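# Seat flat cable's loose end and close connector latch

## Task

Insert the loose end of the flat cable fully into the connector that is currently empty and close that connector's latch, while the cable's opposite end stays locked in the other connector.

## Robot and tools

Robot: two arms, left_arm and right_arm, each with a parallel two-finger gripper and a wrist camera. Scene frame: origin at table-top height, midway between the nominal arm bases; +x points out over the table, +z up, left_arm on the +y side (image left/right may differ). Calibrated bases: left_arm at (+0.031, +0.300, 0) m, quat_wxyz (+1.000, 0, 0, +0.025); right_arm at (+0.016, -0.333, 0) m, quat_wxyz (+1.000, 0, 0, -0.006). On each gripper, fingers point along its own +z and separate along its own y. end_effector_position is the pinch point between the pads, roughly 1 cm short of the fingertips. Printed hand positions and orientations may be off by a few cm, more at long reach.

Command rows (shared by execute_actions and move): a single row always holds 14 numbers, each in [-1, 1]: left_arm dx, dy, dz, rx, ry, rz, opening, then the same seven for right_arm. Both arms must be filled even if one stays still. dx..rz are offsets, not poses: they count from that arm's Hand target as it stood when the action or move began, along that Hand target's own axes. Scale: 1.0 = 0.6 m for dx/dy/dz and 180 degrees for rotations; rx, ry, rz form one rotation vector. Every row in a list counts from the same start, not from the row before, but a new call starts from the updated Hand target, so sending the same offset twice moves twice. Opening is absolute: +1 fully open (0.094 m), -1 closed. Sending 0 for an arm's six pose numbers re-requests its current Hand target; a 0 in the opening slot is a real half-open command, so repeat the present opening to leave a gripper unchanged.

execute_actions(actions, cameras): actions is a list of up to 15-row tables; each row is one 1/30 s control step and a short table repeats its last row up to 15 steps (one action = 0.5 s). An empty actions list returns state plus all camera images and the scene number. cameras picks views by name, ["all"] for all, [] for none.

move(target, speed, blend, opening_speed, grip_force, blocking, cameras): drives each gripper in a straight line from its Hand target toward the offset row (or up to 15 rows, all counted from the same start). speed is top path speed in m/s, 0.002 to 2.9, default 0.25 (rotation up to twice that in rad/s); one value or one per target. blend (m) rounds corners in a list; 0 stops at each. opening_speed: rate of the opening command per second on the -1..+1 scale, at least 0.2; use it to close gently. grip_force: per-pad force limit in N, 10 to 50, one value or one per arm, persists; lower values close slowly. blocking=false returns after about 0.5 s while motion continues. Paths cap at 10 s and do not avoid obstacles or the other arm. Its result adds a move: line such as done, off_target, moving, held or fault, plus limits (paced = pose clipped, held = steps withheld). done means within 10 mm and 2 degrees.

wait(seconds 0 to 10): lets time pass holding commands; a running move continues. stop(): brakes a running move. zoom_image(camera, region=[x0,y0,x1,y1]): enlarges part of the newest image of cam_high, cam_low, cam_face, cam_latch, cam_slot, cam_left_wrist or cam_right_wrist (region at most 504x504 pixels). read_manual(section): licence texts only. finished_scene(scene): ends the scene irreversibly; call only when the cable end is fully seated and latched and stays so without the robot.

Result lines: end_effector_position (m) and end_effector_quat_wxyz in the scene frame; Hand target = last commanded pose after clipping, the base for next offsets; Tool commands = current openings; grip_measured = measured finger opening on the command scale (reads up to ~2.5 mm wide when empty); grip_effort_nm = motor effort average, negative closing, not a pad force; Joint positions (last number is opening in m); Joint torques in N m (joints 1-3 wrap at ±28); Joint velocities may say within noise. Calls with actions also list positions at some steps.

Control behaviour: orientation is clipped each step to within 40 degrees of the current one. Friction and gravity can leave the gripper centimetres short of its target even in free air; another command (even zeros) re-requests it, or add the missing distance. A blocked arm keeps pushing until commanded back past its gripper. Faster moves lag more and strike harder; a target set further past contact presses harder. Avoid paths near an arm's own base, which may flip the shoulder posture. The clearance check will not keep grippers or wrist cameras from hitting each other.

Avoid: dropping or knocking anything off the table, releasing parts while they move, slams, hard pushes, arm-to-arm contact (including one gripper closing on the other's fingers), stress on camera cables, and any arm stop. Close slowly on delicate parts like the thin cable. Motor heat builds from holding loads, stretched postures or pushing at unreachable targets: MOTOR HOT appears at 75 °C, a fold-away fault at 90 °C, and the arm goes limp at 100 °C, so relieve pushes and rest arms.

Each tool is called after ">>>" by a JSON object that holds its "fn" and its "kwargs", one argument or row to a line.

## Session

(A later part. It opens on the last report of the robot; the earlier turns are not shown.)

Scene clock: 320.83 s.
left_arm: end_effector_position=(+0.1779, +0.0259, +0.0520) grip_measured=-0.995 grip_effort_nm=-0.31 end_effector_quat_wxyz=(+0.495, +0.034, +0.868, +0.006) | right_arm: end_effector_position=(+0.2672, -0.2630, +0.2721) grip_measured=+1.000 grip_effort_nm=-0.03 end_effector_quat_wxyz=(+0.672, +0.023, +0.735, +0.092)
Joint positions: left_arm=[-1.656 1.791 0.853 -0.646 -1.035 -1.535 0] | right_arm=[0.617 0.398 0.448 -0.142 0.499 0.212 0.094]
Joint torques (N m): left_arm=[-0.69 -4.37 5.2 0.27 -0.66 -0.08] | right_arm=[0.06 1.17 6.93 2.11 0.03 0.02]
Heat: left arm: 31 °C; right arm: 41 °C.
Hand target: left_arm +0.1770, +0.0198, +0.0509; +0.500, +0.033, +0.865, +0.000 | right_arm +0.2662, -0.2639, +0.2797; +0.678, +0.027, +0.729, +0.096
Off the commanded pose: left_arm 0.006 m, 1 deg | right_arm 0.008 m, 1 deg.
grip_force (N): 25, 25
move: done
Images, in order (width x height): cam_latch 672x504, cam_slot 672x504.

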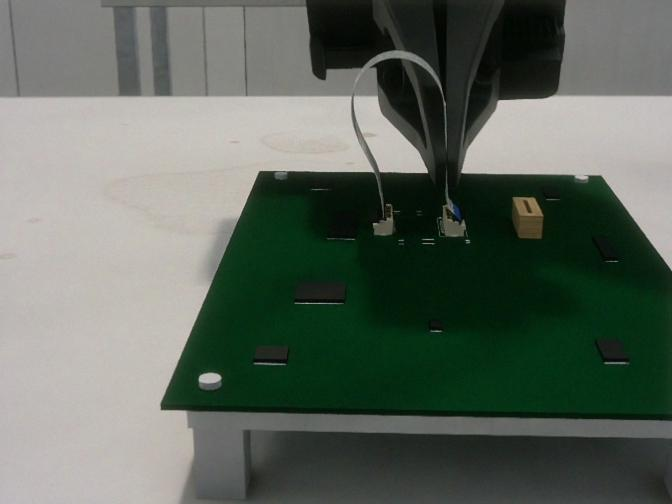

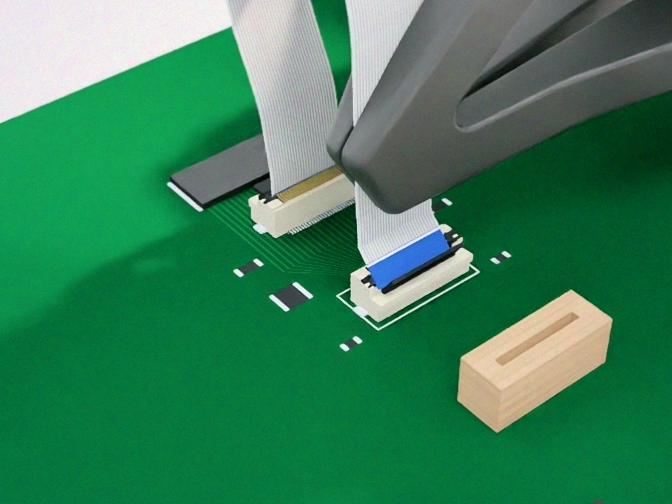

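>>> {"fn": "move", "kwargs": {
  "target": [-0.0188,0.0009,-0.0108,0,0,0,-1,0,0,0,0,0,0,1],
  "speed": 0.04,
  "cameras": ["cam_latch","cam_slot"]
}}

>>> {"fn": "zoom_image", "kwargs": {
  "camera": "cam_latch",
  "region": [400, 150, 520, 250]
}}

>>> {"fn": "zoom_image", "kwargs": {
  "camera": "cam_slot",
  "region": [330, 180, 490, 340]
}}

Scene clock: 327.83 s.
left_arm: end_effector_position=(+0.1779, +0.0284, +0.0536) grip_measured=-0.995 grip_effort_nm=-0.31 end_effector_quat_wxyz=(+0.494, +0.040, +0.868, +0.016) | right_arm: end_effector_position=(+0.2672, -0.2630, +0.2721) grip_measured=+1.000 grip_effort_nm=-0.03 end_effector_quat_wxyz=(+0.672, +0.023, +0.735, +0.092)
Joint positions: left_arm=[-1.656 1.791 0.861 -0.677 -1.035 -1.535 0] | right_arm=[0.617 0.398 0.448 -0.142 0.499 0.212 0.094]
Joint torques (N m): left_arm=[-0.61 -6.83 6.28 0.03 -0.7 -0.07] | right_arm=[0.08 1.01 6.84 2.1 0 0.01]
Heat: left arm: 31 °C; right arm: 41 °C.
Hand target: left_arm +0.1770, +0.0198, +0.0640; +0.500, +0.033, +0.865, +0.000 | right_arm +0.2662, -0.2639, +0.2797; +0.678, +0.027, +0.729, +0.096
Off the commanded pose: left_arm 0.013 m, 2 deg | right_arm 0.008 m, 1 deg.
grip_force (N): 25, 25
move: off_target (left_arm)
Images, in order (width x height): cam_latch 672x504, cam_slot 672x504.

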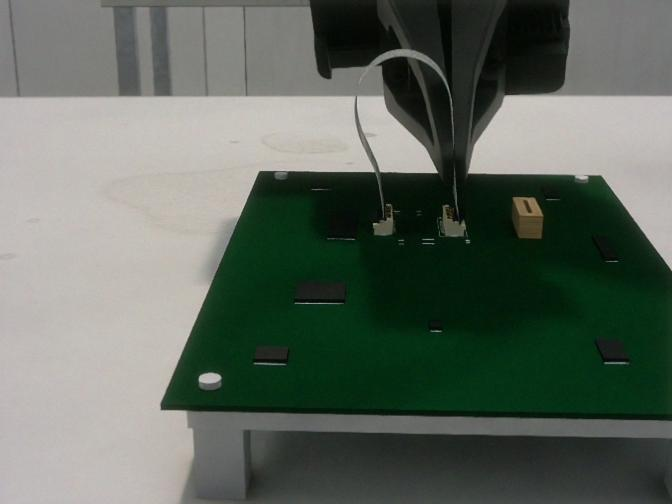

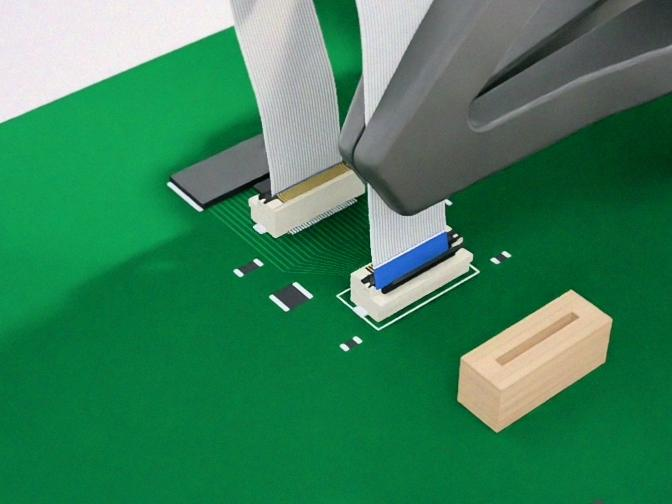

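Scaled by 4.200.

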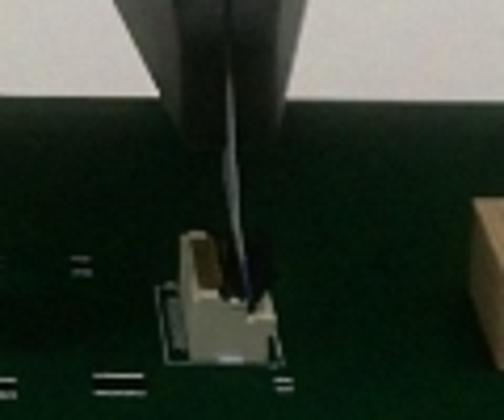

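Scaled by 3.150.

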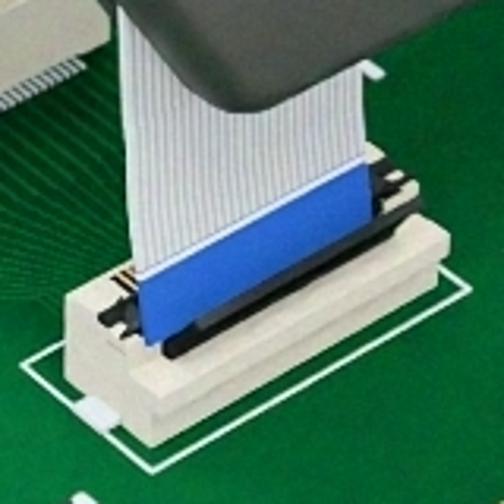

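>>> {"fn": "move", "kwargs": {
  "target": [-0.0144,0.0007,-0.0083,0,0,0,-1,0,0,0,0,0,0,1],
  "speed": 0.05,
  "cameras": ["cam_latch","cam_slot","cam_face"]
}}

>>> {"fn": "zoom_image", "kwargs": {
  "camera": "cam_latch",
  "region": [400, 150, 520, 250]
}}

>>> {"fn": "zoom_image", "kwargs": {
  "camera": "cam_slot",
  "region": [340, 210, 480, 330]
}}

>>> {"fn": "zoom_image", "kwargs": {
  "camera": "cam_face",
  "region": [230, 150, 390, 250]
}}

Scene clock: 332.40 s.
left_arm: end_effector_position=(+0.1777, +0.0286, +0.0570) grip_measured=-0.995 grip_effort_nm=-0.31 end_effector_quat_wxyz=(+0.494, +0.045, +0.868, +0.024) | right_arm: end_effector_position=(+0.2672, -0.2630, +0.2721) grip_measured=+1.000 grip_effort_nm=-0.03 end_effector_quat_wxyz=(+0.672, +0.023, +0.735, +0.092)
Joint positions: left_arm=[-1.656 1.791 0.879 -0.714 -1.033 -1.535 0] | right_arm=[0.617 0.398 0.448 -0.142 0.499 0.212 0.094]
Joint torques (N m): left_arm=[-0.61 -8.72 6.23 0 -0.71 -0.07] | right_arm=[0.2 0.92 6.86 2.11 0.04 -0.03]
Heat: left arm: 31 °C; right arm: 41 °C.
Hand target: left_arm +0.1770, +0.0199, +0.0740; +0.500, +0.033, +0.865, +0.000 | right_arm +0.2662, -0.2639, +0.2797; +0.678, +0.027, +0.729, +0.096
Off the commanded pose: left_arm 0.019 m, 3 deg | right_arm 0.008 m, 1 deg.
grip_force (N): 25, 25
move: off_target (left_arm)
Images, in order (width x height): cam_face 672x504, cam_latch 672x504, cam_slot 672x504.

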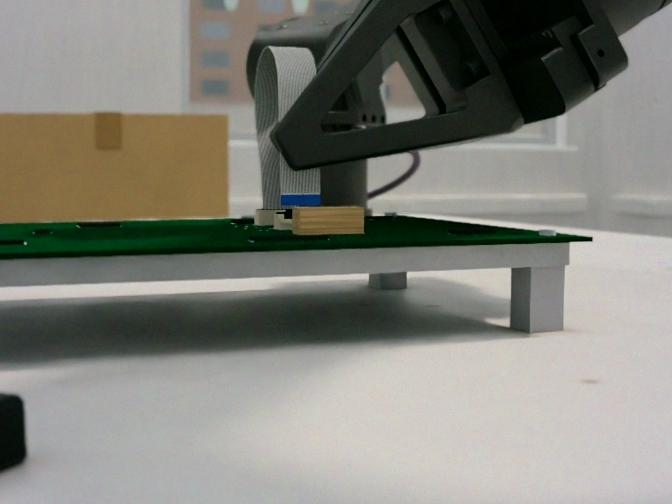

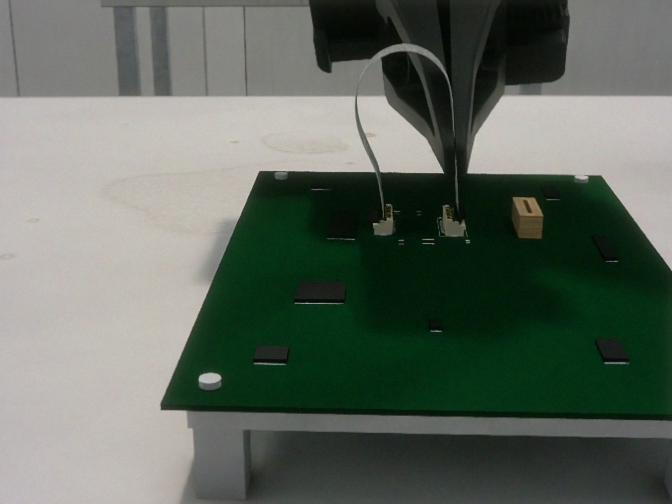

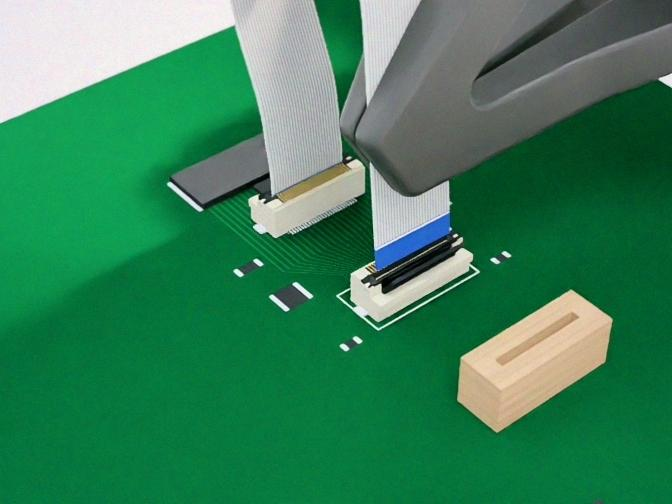

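Scaled by 4.200.

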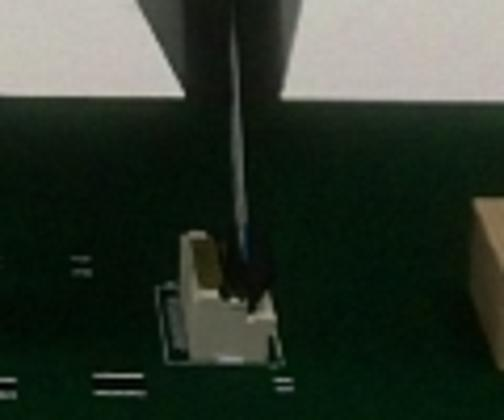

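Scaled by 3.600.

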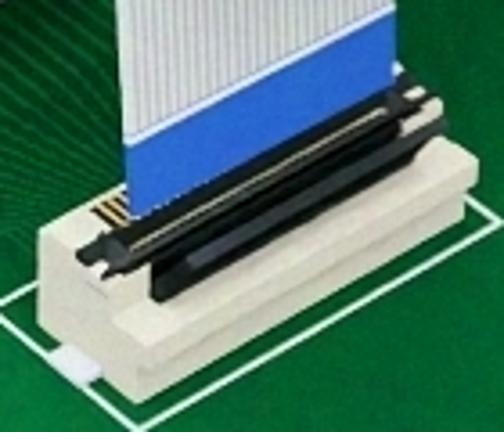

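Scaled by 3.150.

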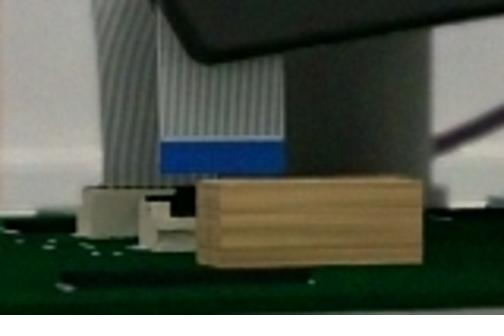

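>>> {"fn": "move", "kwargs": {
  "target": [0.0004,-0.0075,-0.0007,0.0045,-0.0005,-0.0077,-1,0,0,0,0,0,0,1],
  "speed": 0.03,
  "cameras": ["cam_latch","cam_slot"]
}}

>>> {"fn": "zoom_image", "kwargs": {
  "camera": "cam_latch",
  "region": [400, 150, 520, 250]
}}

>>> {"fn": "zoom_image", "kwargs": {
  "camera": "cam_slot",
  "region": [340, 210, 480, 330]
}}

Scene clock: 348.47 s.
left_arm: end_effector_position=(+0.1777, +0.0284, +0.0570) grip_measured=-0.995 grip_effort_nm=-0.31 end_effector_quat_wxyz=(+0.494, +0.044, +0.868, +0.023) | right_arm: end_effector_position=(+0.2672, -0.2630, +0.2721) grip_measured=+1.000 grip_effort_nm=-0.03 end_effector_quat_wxyz=(+0.672, +0.023, +0.735, +0.092)
Joint positions: left_arm=[-1.656 1.791 0.879 -0.713 -1.033 -1.535 0] | right_arm=[0.617 0.398 0.448 -0.142 0.499 0.212 0.094]
Joint torques (N m): left_arm=[-0.85 -8.68 6.31 0.19 -0.73 -0.13] | right_arm=[0.14 0.91 6.83 2.11 0.03 0]
Heat: left arm: 32 °C; right arm: 41 °C.
Hand target: left_arm +0.1763, +0.0154, +0.0738; +0.500, +0.026, +0.865, -0.012 | right_arm +0.2662, -0.2639, +0.2797; +0.678, +0.027, +0.729, +0.096
Off the commanded pose: left_arm 0.021 m, 5 deg | right_arm 0.008 m, 1 deg.
grip_force (N): 25, 25
move: off_target (left_arm)
Images, in order (width x height): cam_latch 672x504, cam_slot 672x504.

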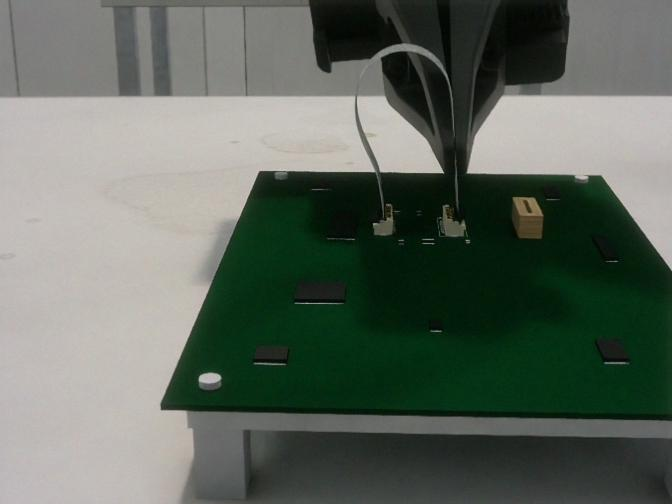

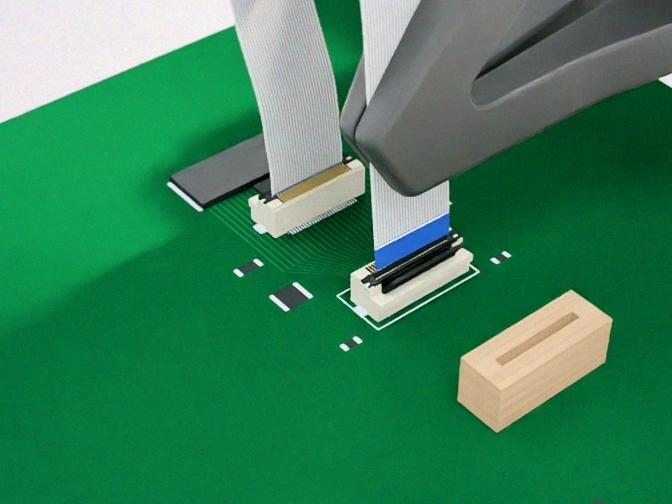

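Scaled by 4.200.

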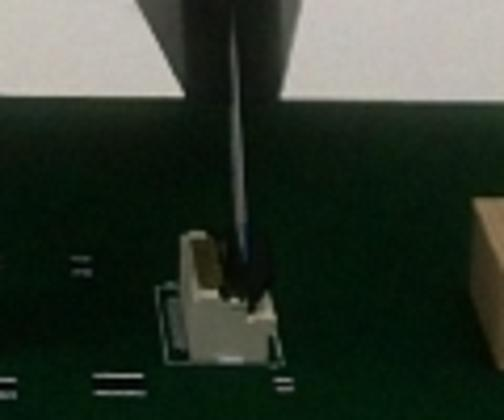

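Scaled by 3.600.

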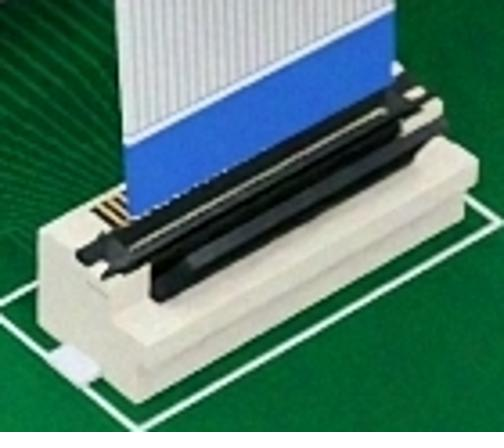

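>>> {"fn": "move", "kwargs": {
  "target": [0,-0.0025,0,0.0016,-0.0002,-0.0027,-1,0,0,0,0,0,0,1],
  "speed": 0.03,
  "cameras": ["cam_latch","cam_slot"]
}}

>>> {"fn": "zoom_image", "kwargs": {
  "camera": "cam_latch",
  "region": [400, 150, 520, 250]
}}

>>> {"fn": "zoom_image", "kwargs": {
  "camera": "cam_slot",
  "region": [340, 210, 480, 330]
}}

Scene clock: 351.83 s.
left_arm: end_effector_position=(+0.1777, +0.0265, +0.0582) grip_measured=-0.995 grip_effort_nm=-0.31 end_effector_quat_wxyz=(+0.494, +0.040, +0.869, +0.017) | right_arm: end_effector_position=(+0.2672, -0.2630, +0.2721) grip_measured=+1.000 grip_effort_nm=-0.03 end_effector_quat_wxyz=(+0.672, +0.023, +0.735, +0.092)
Joint positions: left_arm=[-1.656 1.785 0.879 -0.703 -1.033 -1.536 0] | right_arm=[0.617 0.398 0.448 -0.142 0.499 0.212 0.094]
Joint torques (N m): left_arm=[-0.9 -8.31 6.32 0.18 -0.73 -0.13] | right_arm=[-0.16 1.03 7.05 2.12 0.04 0.04]
Heat: left arm: 32 °C; right arm: 41 °C.
Hand target: left_arm +0.1762, +0.0139, +0.0739; +0.500, +0.024, +0.865, -0.016 | right_arm +0.2662, -0.2639, +0.2797; +0.678, +0.027, +0.729, +0.096
Off the commanded pose: left_arm 0.020 m, 4 deg | right_arm 0.008 m, 1 deg.
grip_force (N): 25, 25
move: off_target (left_arm)
Images, in order (width x height): cam_latch 672x504, cam_slot 672x504.

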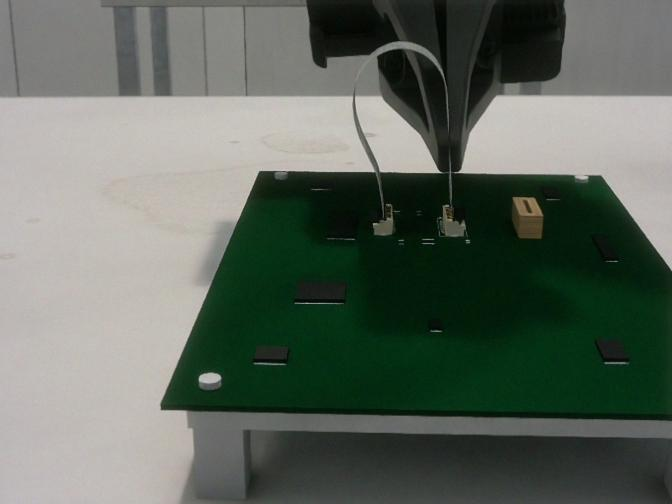

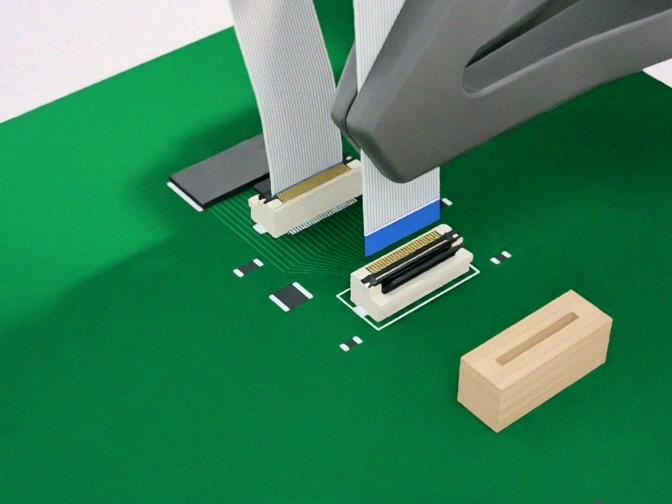

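Scaled by 4.200.

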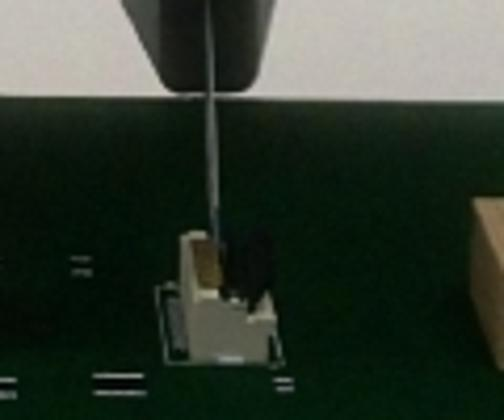

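Scaled by 3.600.

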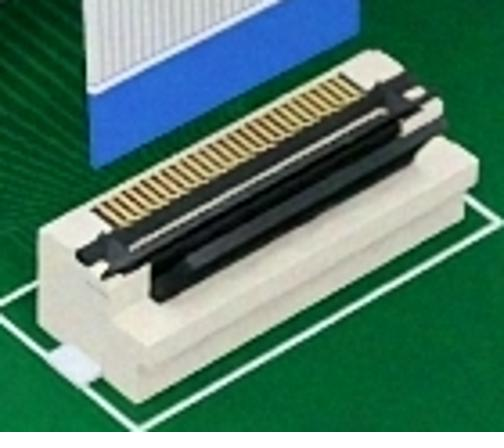

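>>> {"fn": "move", "kwargs": {
  "target": [0.0140,-0.0003,0.0024,0,0,0,-1,0,0,0,0,0,0,1],
  "speed": 0.03,
  "cameras": ["cam_latch","cam_slot"]
}}

>>> {"fn": "zoom_image", "kwargs": {
  "camera": "cam_latch",
  "region": [400, 150, 520, 250]
}}

>>> {"fn": "zoom_image", "kwargs": {
  "camera": "cam_slot",
  "region": [340, 210, 480, 330]
}}

Scene clock: 363.13 s.
left_arm: end_effector_position=(+0.1745, +0.0225, +0.0581) grip_measured=-0.995 grip_effort_nm=-0.31 end_effector_quat_wxyz=(+0.494, +0.032, +0.869, +0.002) | right_arm: end_effector_position=(+0.2672, -0.2630, +0.2721) grip_measured=+1.000 grip_effort_nm=-0.03 end_effector_quat_wxyz=(+0.672, +0.023, +0.735, +0.092)
Joint positions: left_arm=[-1.668 1.785 0.879 -0.688 -1.033 -1.557 0] | right_arm=[0.617 0.398 0.448 -0.142 0.499 0.212 0.094]
Joint torques (N m): left_arm=[-0.84 -6.38 5.67 0.21 -0.73 -0.11] | right_arm=[-0.01 1.17 6.83 2.11 0.04 -0.01]
Heat: left arm: 33 °C; right arm: 41 °C.
Hand target: left_arm +0.1733, +0.0139, +0.0659; +0.500, +0.024, +0.865, -0.016 | right_arm +0.2662, -0.2639, +0.2797; +0.678, +0.027, +0.729, +0.096
Off the commanded pose: left_arm 0.012 m, 3 deg | right_arm 0.008 m, 1 deg.
grip_force (N): 25, 25
move: off_target (left_arm)
Images, in order (width x height): cam_latch 672x504, cam_slot 672x504.

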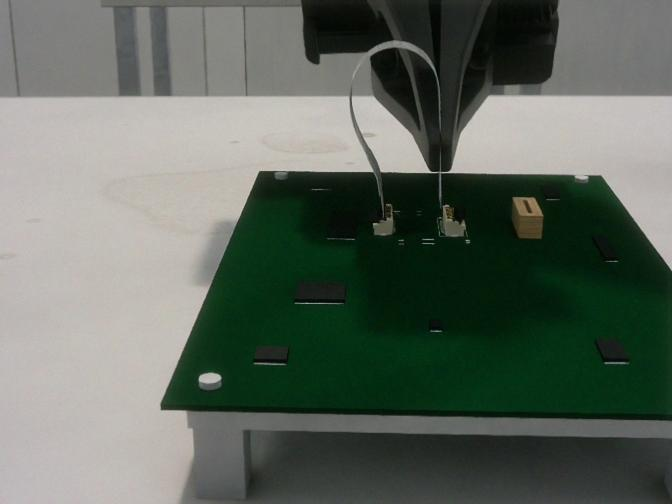

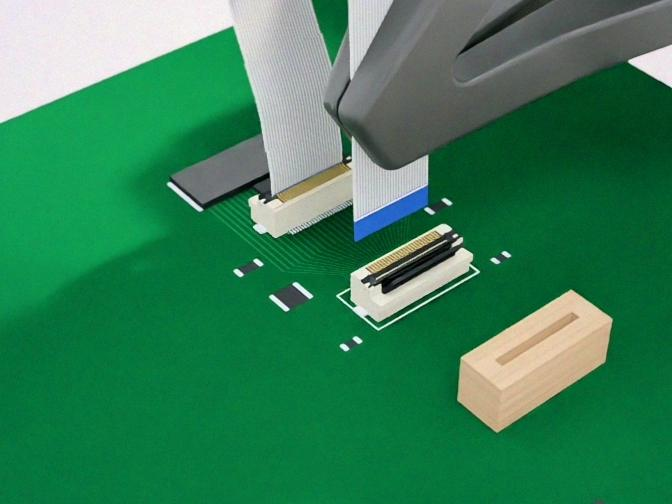

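Scaled by 4.200.

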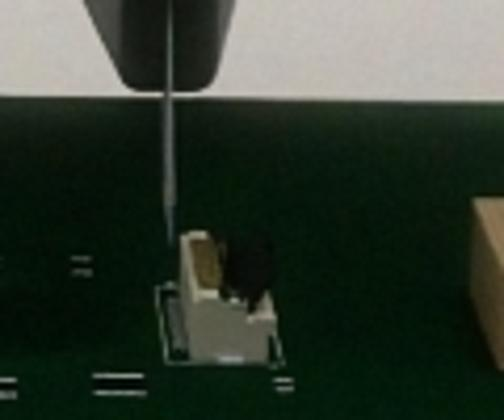

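Scaled by 3.600.

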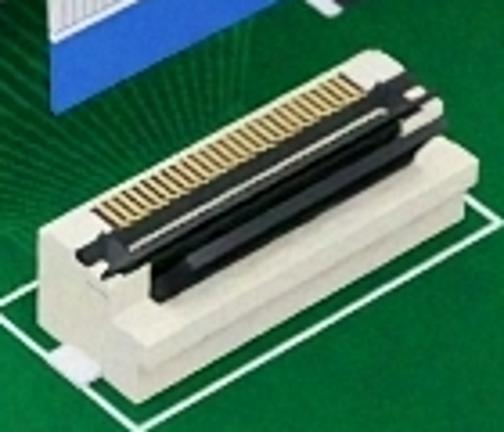

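>>> {"fn": "move", "kwargs": {
  "target": [-0.0035,0.0120,0.0068,-0.0068,0.0007,0.0118,-1,0,0,0,0,0,0,1],
  "speed": 0.03,
  "cameras": ["cam_latch","cam_slot"]
}}

>>> {"fn": "zoom_image", "kwargs": {
  "camera": "cam_latch",
  "region": [400, 150, 520, 250]
}}

>>> {"fn": "zoom_image", "kwargs": {
  "camera": "cam_slot",
  "region": [340, 210, 480, 330]
}}

Scene clock: 373.67 s.
left_arm: end_effector_position=(+0.1745, +0.0224, +0.0581) grip_measured=-0.995 grip_effort_nm=-0.31 end_effector_quat_wxyz=(+0.494, +0.040, +0.869, +0.006) | right_arm: end_effector_position=(+0.2672, -0.2630, +0.2721) grip_measured=+1.000 grip_effort_nm=-0.03 end_effector_quat_wxyz=(+0.672, +0.023, +0.735, +0.092)
Joint positions: left_arm=[-1.668 1.785 0.879 -0.688 -1.033 -1.539 0] | right_arm=[0.617 0.398 0.448 -0.142 0.499 0.212 0.094]
Joint torques (N m): left_arm=[0.81 -6.83 4.78 0.11 -0.71 0.08] | right_arm=[0.06 0.84 6.89 2.1 0.02 0.01]
Heat: left arm: 33 °C; right arm: 41 °C.
Hand target: left_arm +0.1783, +0.0208, +0.0657; +0.500, +0.034, +0.865, +0.002 | right_arm +0.2662, -0.2639, +0.2797; +0.678, +0.027, +0.729, +0.096
Off the commanded pose: left_arm 0.009 m, 1 deg | right_arm 0.008 m, 1 deg.
grip_force (N): 25, 25
move: done
Images, in order (width x height): cam_latch 672x504, cam_slot 672x504.

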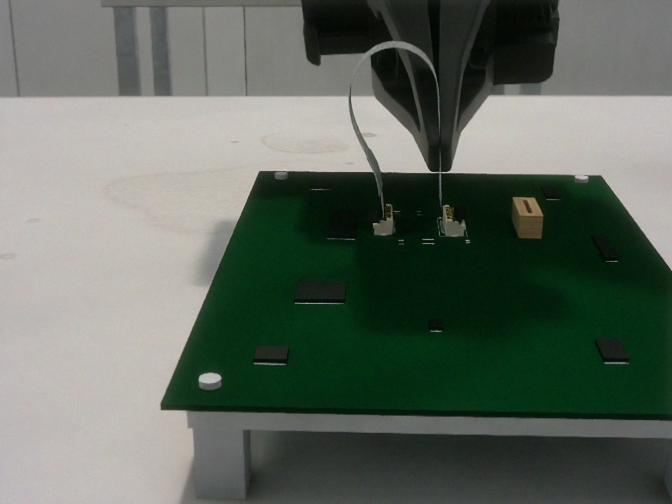

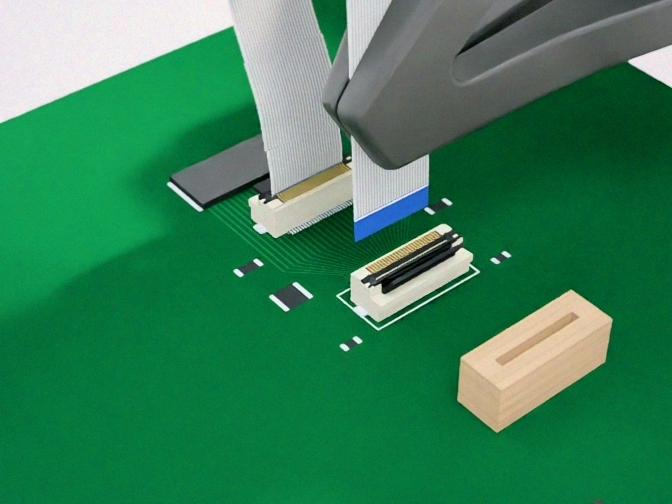

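Scaled by 4.200.

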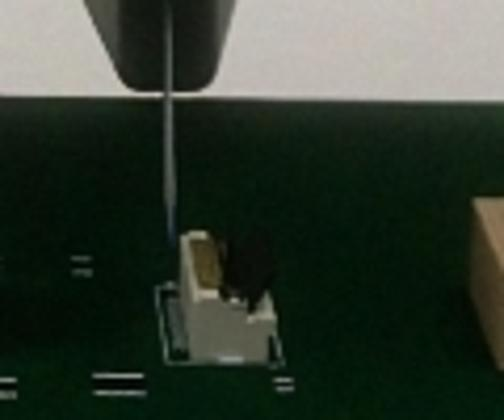

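Scaled by 3.600.

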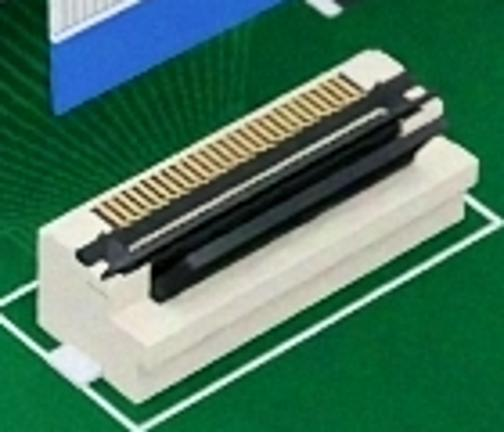

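>>> {"fn": "move", "kwargs": {
  "target": [-0.0003,0.0095,0.0013,-0.0056,0.0006,0.0096,-1,0,0,0,0,0,0,1],
  "speed": 0.03
}}

Scene clock: 377.30 s.
left_arm: end_effector_position=(+0.1760, +0.0260, +0.0582) grip_measured=-0.995 grip_effort_nm=-0.31 end_effector_quat_wxyz=(+0.494, +0.045, +0.868, +0.018) | right_arm: end_effector_position=(+0.2672, -0.2630, +0.2721) grip_measured=+1.000 grip_effort_nm=-0.03 end_effector_quat_wxyz=(+0.672, +0.023, +0.735, +0.092)
Joint positions: left_arm=[-1.663 1.785 0.879 -0.706 -1.033 -1.531 0] | right_arm=[0.617 0.398 0.448 -0.142 0.499 0.212 0.094]
Joint torques (N m): left_arm=[0.73 -6.97 4.57 0.03 -0.69 0.09] | right_arm=[0.05 0.87 6.89 2.11 0.04 0]
Heat: left arm: 33 °C; right arm: 41 °C.
Hand target: left_arm +0.1794, +0.0264, +0.0656; +0.499, +0.043, +0.865, +0.017 | right_arm +0.2662, -0.2639, +0.2797; +0.678, +0.027, +0.729, +0.096
Off the commanded pose: left_arm 0.008 m, 1 deg | right_arm 0.008 m, 1 deg.
grip_force (N): 25, 25
move: done

>>> {"fn": "wait", "kwargs": {
  "seconds": 0.1,
  "cameras": ["cam_latch","cam_slot"]
}}

>>> {"fn": "zoom_image", "kwargs": {
  "camera": "cam_latch",
  "region": [400, 150, 520, 250]
}}

>>> {"fn": "zoom_image", "kwargs": {
  "camera": "cam_slot",
  "region": [340, 210, 480, 330]
}}

Scene clock: 379.43 s.
left_arm: end_effector_position=(+0.1760, +0.0261, +0.0582) grip_measured=-0.995 grip_effort_nm=-0.31 end_effector_quat_wxyz=(+0.494, +0.046, +0.868, +0.018) | right_arm: end_effector_position=(+0.2672, -0.2630, +0.2721) grip_measured=+1.000 grip_effort_nm=-0.03 end_effector_quat_wxyz=(+0.672, +0.023, +0.735, +0.092)
Joint positions: left_arm=[-1.663 1.785 0.879 -0.706 -1.033 -1.531 0] | right_arm=[0.617 0.398 0.448 -0.142 0.499 0.212 0.094]
Joint torques (N m): left_arm=[0.68 -6.98 4.66 0 -0.7 0.07] | right_arm=[0.02 0.98 6.87 2.1 0 -0.02]
Heat: left arm: 33 °C; right arm: 41 °C.
Hand target: left_arm +0.1794, +0.0264, +0.0656; +0.499, +0.043, +0.865, +0.017 | right_arm +0.2662, -0.2639, +0.2797; +0.678, +0.027, +0.729, +0.096
Tool commands: left_gripper/opening=-1.0 right_gripper/opening=+1.0
Off the commanded pose: left_arm 0.008 m, 1 deg | right_arm 0.008 m, 1 deg.
grip_force (N): 25, 25
wait: 0.10 s; at rest from the start
Images, in order (width x height): cam_latch 672x504, cam_slot 672x504.

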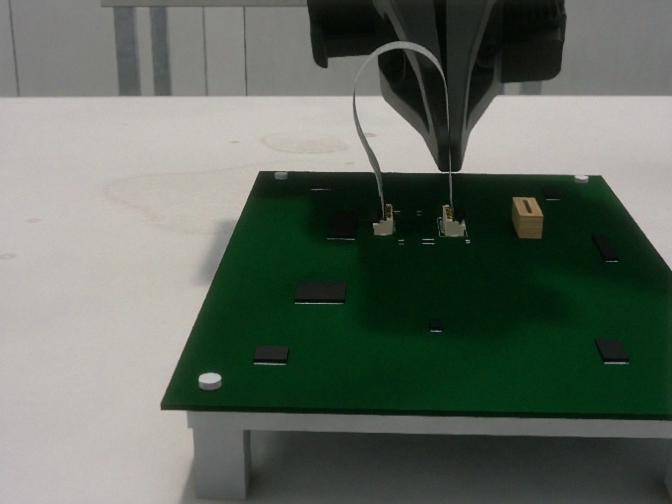

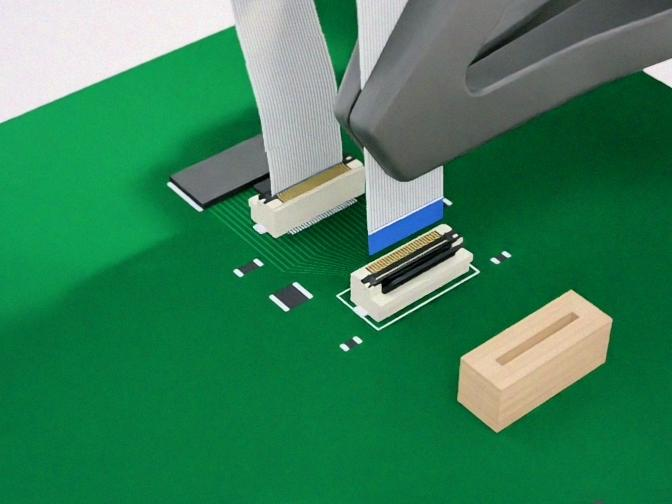

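Scaled by 4.200.

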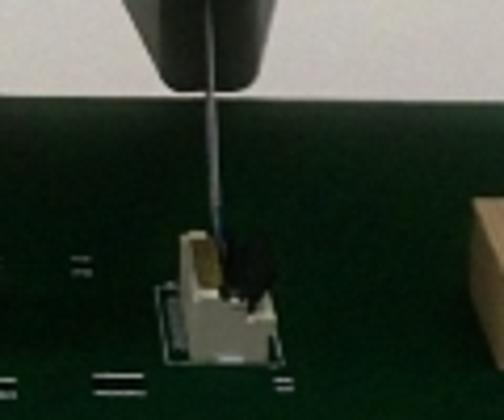

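Scaled by 3.600.

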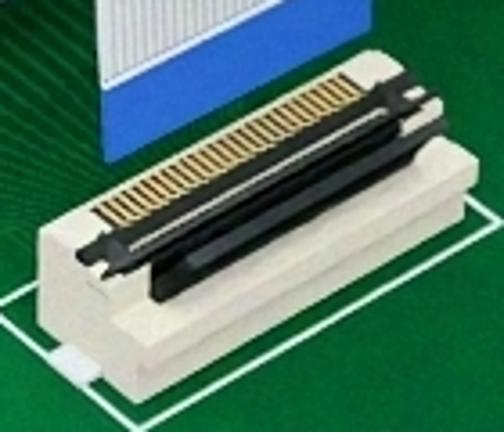

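>>> {"fn": "move", "kwargs": {
  "target": [0.0082,-0.0065,0.0037,0.0036,-0.0004,-0.006,-1,0,0,0,0,0,0,1],
  "speed": 0.03,
  "cameras": ["cam_latch","cam_slot"]
}}

>>> {"fn": "zoom_image", "kwargs": {
  "camera": "cam_latch",
  "region": [400, 150, 520, 250]
}}

>>> {"fn": "zoom_image", "kwargs": {
  "camera": "cam_slot",
  "region": [340, 210, 480, 330]
}}

Scene clock: 386.60 s.
left_arm: end_effector_position=(+0.1759, +0.0227, +0.0581) grip_measured=-0.995 grip_effort_nm=-0.31 end_effector_quat_wxyz=(+0.494, +0.040, +0.869, +0.009) | right_arm: end_effector_position=(+0.2672, -0.2630, +0.2721) grip_measured=+1.000 grip_effort_nm=-0.03 end_effector_quat_wxyz=(+0.672, +0.023, +0.735, +0.092)
Joint positions: left_arm=[-1.663 1.785 0.879 -0.686 -1.033 -1.531 0] | right_arm=[0.617 0.398 0.448 -0.142 0.499 0.212 0.094]
Joint torques (N m): left_arm=[0.4 -5.91 3.9 0.2 -0.71 0.01] | right_arm=[0.2 0.95 6.94 2.11 0.03 -0.01]
Heat: left arm: 33 °C; right arm: 41 °C.
Hand target: left_arm +0.1786, +0.0229, +0.0600; +0.500, +0.038, +0.865, +0.008 | right_arm +0.2662, -0.2639, +0.2797; +0.678, +0.027, +0.729, +0.096
Off the commanded pose: left_arm 0.003 m, 1 deg | right_arm 0.008 m, 1 deg.
grip_force (N): 25, 25
move: done
Images, in order (width x height): cam_latch 672x504, cam_slot 672x504.

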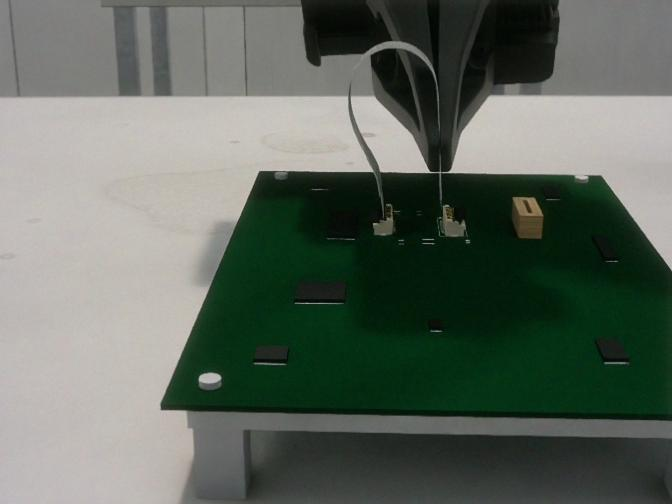

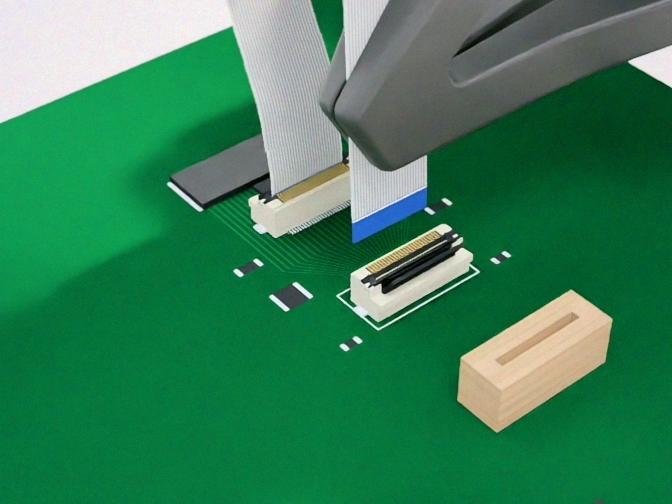

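Scaled by 4.200.

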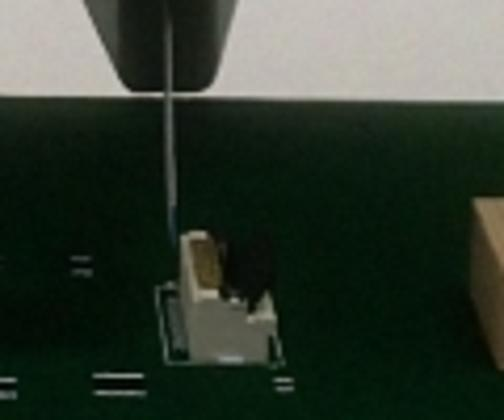

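Scaled by 3.600.

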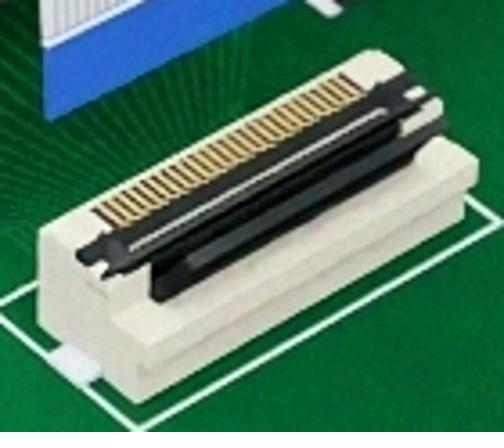

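>>> {"fn": "move", "kwargs": {
  "target": [0.0063,0.0070,0.0032,-0.0041,0.0005,0.0071,-1,0,0,0,0,0,0,1],
  "speed": 0.03
}}

Scene clock: 392.43 s.
left_arm: end_effector_position=(+0.1759, +0.0227, +0.0581) grip_measured=-0.995 grip_effort_nm=-0.31 end_effector_quat_wxyz=(+0.494, +0.040, +0.869, +0.009) | right_arm: end_effector_position=(+0.2672, -0.2630, +0.2721) grip_measured=+1.000 grip_effort_nm=-0.03 end_effector_quat_wxyz=(+0.672, +0.023, +0.735, +0.092)
Joint positions: left_arm=[-1.663 1.785 0.879 -0.685 -1.033 -1.531 0] | right_arm=[0.617 0.398 0.448 -0.142 0.499 0.212 0.094]
Joint torques (N m): left_arm=[0.39 -5.3 3.22 0.15 -0.71 0.01] | right_arm=[0.12 0.98 6.74 2.09 0 -0.01]
Heat: left arm: 33 °C; right arm: 41 °C.
Hand target: left_arm +0.1786, +0.0274, +0.0560; +0.499, +0.044, +0.865, +0.019 | right_arm +0.2662, -0.2639, +0.2797; +0.678, +0.027, +0.729, +0.096
Off the commanded pose: left_arm 0.006 m, 1 deg | right_arm 0.008 m, 1 deg.
grip_force (N): 25, 25
move: done

>>> {"fn": "move", "kwargs": {
  "target": [0.0030,0.0022,0.0016,-0.0010,0.0001,0.0017,-1,0,0,0,0,0,0,1],
  "speed": 0.02
}}

>>> {"fn": "wait", "kwargs": {
  "seconds": 0.1,
  "cameras": ["cam_latch","cam_slot"]
}}

>>> {"fn": "zoom_image", "kwargs": {
  "camera": "cam_latch",
  "region": [400, 150, 520, 250]
}}

>>> {"fn": "zoom_image", "kwargs": {
  "camera": "cam_slot",
  "region": [340, 210, 480, 330]
}}

Scene clock: 396.53 s.
left_arm: end_effector_position=(+0.1759, +0.0246, +0.0569) grip_measured=-0.995 grip_effort_nm=-0.31 end_effector_quat_wxyz=(+0.494, +0.042, +0.869, +0.011) | right_arm: end_effector_position=(+0.2672, -0.2630, +0.2721) grip_measured=+1.000 grip_effort_nm=-0.03 end_effector_quat_wxyz=(+0.672, +0.023, +0.735, +0.092)
Joint positions: left_arm=[-1.663 1.785 0.873 -0.685 -1.032 -1.531 0] | right_arm=[0.617 0.398 0.448 -0.142 0.499 0.212 0.094]
Joint torques (N m): left_arm=[0.43 -4.97 3.3 0.15 -0.69 0.01] | right_arm=[0.03 1.21 6.94 2.12 0 0]
Heat: left arm: 33 °C; right arm: 41 °C.
Hand target: left_arm +0.1786, +0.0289, +0.0540; +0.499, +0.046, +0.865, +0.022 | right_arm +0.2662, -0.2639, +0.2797; +0.678, +0.027, +0.729, +0.096
Off the commanded pose: left_arm 0.006 m, 1 deg | right_arm 0.008 m, 1 deg.
grip_force (N): 25, 25
move: done

Scene clock: 396.63 s.
left_arm: end_effector_position=(+0.1759, +0.0246, +0.0569) grip_measured=-0.995 grip_effort_nm=-0.31 end_effector_quat_wxyz=(+0.494, +0.042, +0.869, +0.011) | right_arm: end_effector_position=(+0.2672, -0.2630, +0.2721) grip_measured=+1.000 grip_effort_nm=-0.03 end_effector_quat_wxyz=(+0.672, +0.023, +0.735, +0.092)
Joint positions: left_arm=[-1.663 1.785 0.873 -0.685 -1.032 -1.531 0] | right_arm=[0.617 0.398 0.448 -0.142 0.499 0.212 0.094]
Joint torques (N m): left_arm=[0.42 -5 3.28 0.14 -0.68 0.01] | right_arm=[0.01 0.91 6.87 2.12 0.01 0.01]
Heat: left arm: 33 °C; right arm: 41 °C.
Hand target: left_arm +0.1786, +0.0289, +0.0540; +0.499, +0.046, +0.865, +0.022 | right_arm +0.2662, -0.2639, +0.2797; +0.678, +0.027, +0.729, +0.096
Tool commands: left_gripper/opening=-1.0 right_gripper/opening=+1.0
Off the commanded pose: left_arm 0.006 m, 1 deg | right_arm 0.008 m, 1 deg.
grip_force (N): 25, 25
wait: 0.10 s; no rest
Images, in order (width x height): cam_latch 672x504, cam_slot 672x504.

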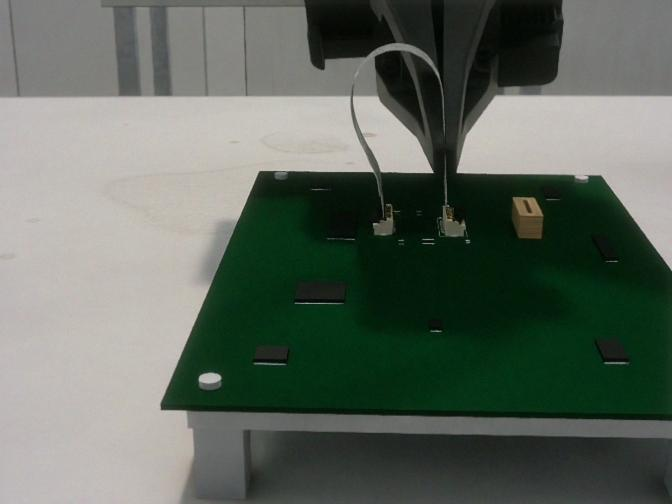

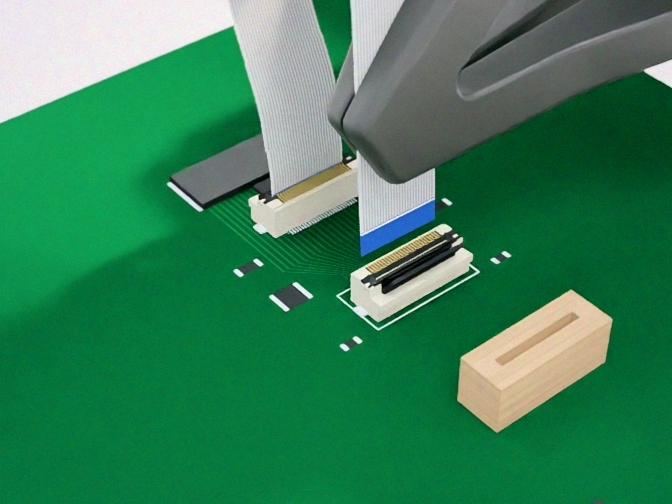

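Scaled by 4.200.

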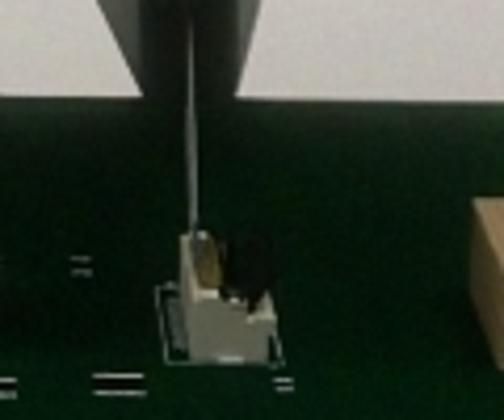

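Scaled by 3.600.

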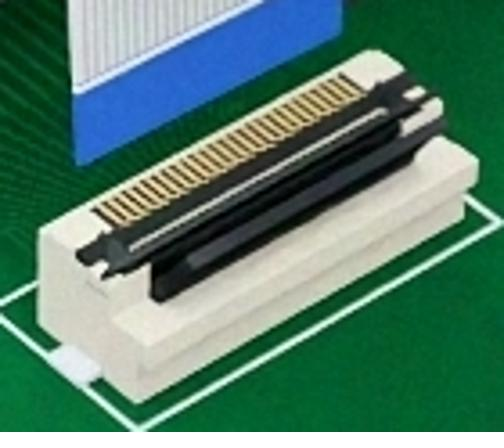

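>>> {"fn": "move", "kwargs": {
  "target": [-0.0012,0.0060,0.0012,-0.0035,0.0004,0.0060,-1,0,0,0,0,0,0,1],
  "speed": 0.02
}}

>>> {"fn": "wait", "kwargs": {
  "seconds": 0.1,
  "cameras": ["cam_latch","cam_slot"]
}}

>>> {"fn": "zoom_image", "kwargs": {
  "camera": "cam_latch",
  "region": [400, 150, 520, 250]
}}

>>> {"fn": "zoom_image", "kwargs": {
  "camera": "cam_slot",
  "region": [340, 210, 480, 330]
}}

Scene clock: 402.90 s.
left_arm: end_effector_position=(+0.1759, +0.0249, +0.0569) grip_measured=-0.995 grip_effort_nm=-0.31 end_effector_quat_wxyz=(+0.493, +0.044, +0.869, +0.013) | right_arm: end_effector_position=(+0.2672, -0.2630, +0.2721) grip_measured=+1.000 grip_effort_nm=-0.03 end_effector_quat_wxyz=(+0.672, +0.023, +0.735, +0.092)
Joint positions: left_arm=[-1.663 1.785 0.873 -0.687 -1.032 -1.528 0] | right_arm=[0.617 0.398 0.448 -0.142 0.499 0.212 0.094]
Joint torques (N m): left_arm=[0.83 -5.18 3.22 0.06 -0.69 0.06] | right_arm=[0.08 1.1 6.74 2.09 0.05 0.04]
Heat: left arm: 33 °C; right arm: 42 °C.
Hand target: left_arm +0.1798, +0.0324, +0.0546; +0.499, +0.051, +0.865, +0.031 | right_arm +0.2662, -0.2639, +0.2797; +0.678, +0.027, +0.729, +0.096
Off the commanded pose: left_arm 0.009 m, 2 deg | right_arm 0.008 m, 1 deg.
grip_force (N): 25, 25
move: done

Scene clock: 403.00 s.
left_arm: end_effector_position=(+0.1759, +0.0249, +0.0569) grip_measured=-0.995 grip_effort_nm=-0.31 end_effector_quat_wxyz=(+0.493, +0.044, +0.869, +0.013) | right_arm: end_effector_position=(+0.2672, -0.2630, +0.2721) grip_measured=+1.000 grip_effort_nm=-0.03 end_effector_quat_wxyz=(+0.672, +0.023, +0.735, +0.092)
Joint positions: left_arm=[-1.663 1.785 0.873 -0.687 -1.032 -1.528 0] | right_arm=[0.617 0.398 0.448 -0.142 0.499 0.212 0.094]
Joint torques (N m): left_arm=[0.83 -5.19 3.25 0.03 -0.7 0.05] | right_arm=[-0.02 0.94 6.79 2.1 0.05 0.03]
Heat: left arm: 33 °C; right arm: 42 °C.
Hand target: left_arm +0.1798, +0.0324, +0.0546; +0.499, +0.051, +0.865, +0.031 | right_arm +0.2662, -0.2639, +0.2797; +0.678, +0.027, +0.729, +0.096
Tool commands: left_gripper/opening=-1.0 right_gripper/opening=+1.0
Off the commanded pose: left_arm 0.009 m, 2 deg | right_arm 0.008 m, 1 deg.
grip_force (N): 25, 25
wait: 0.10 s; no rest
Images, in order (width x height): cam_latch 672x504, cam_slot 672x504.

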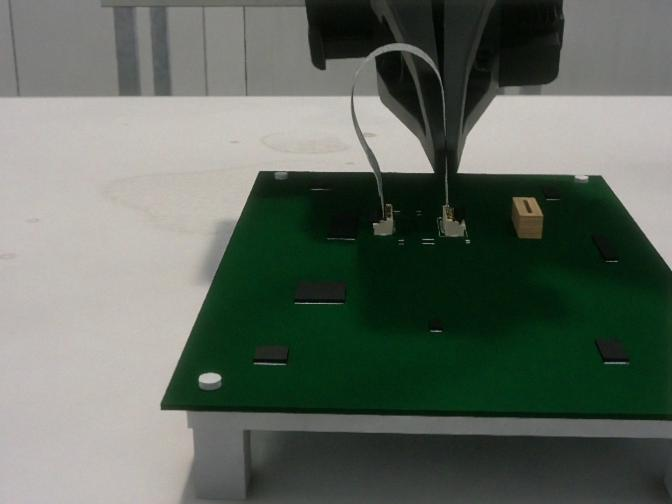

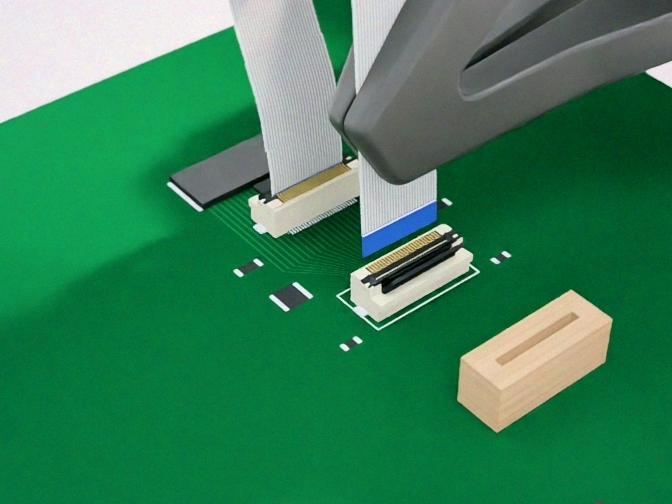

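Scaled by 4.200.

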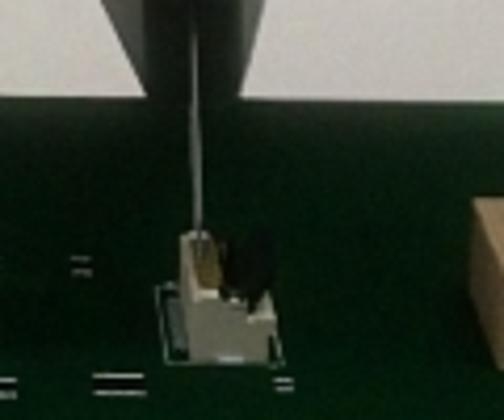

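Scaled by 3.600.

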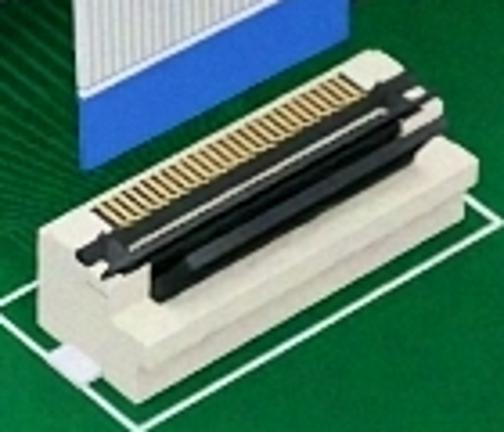

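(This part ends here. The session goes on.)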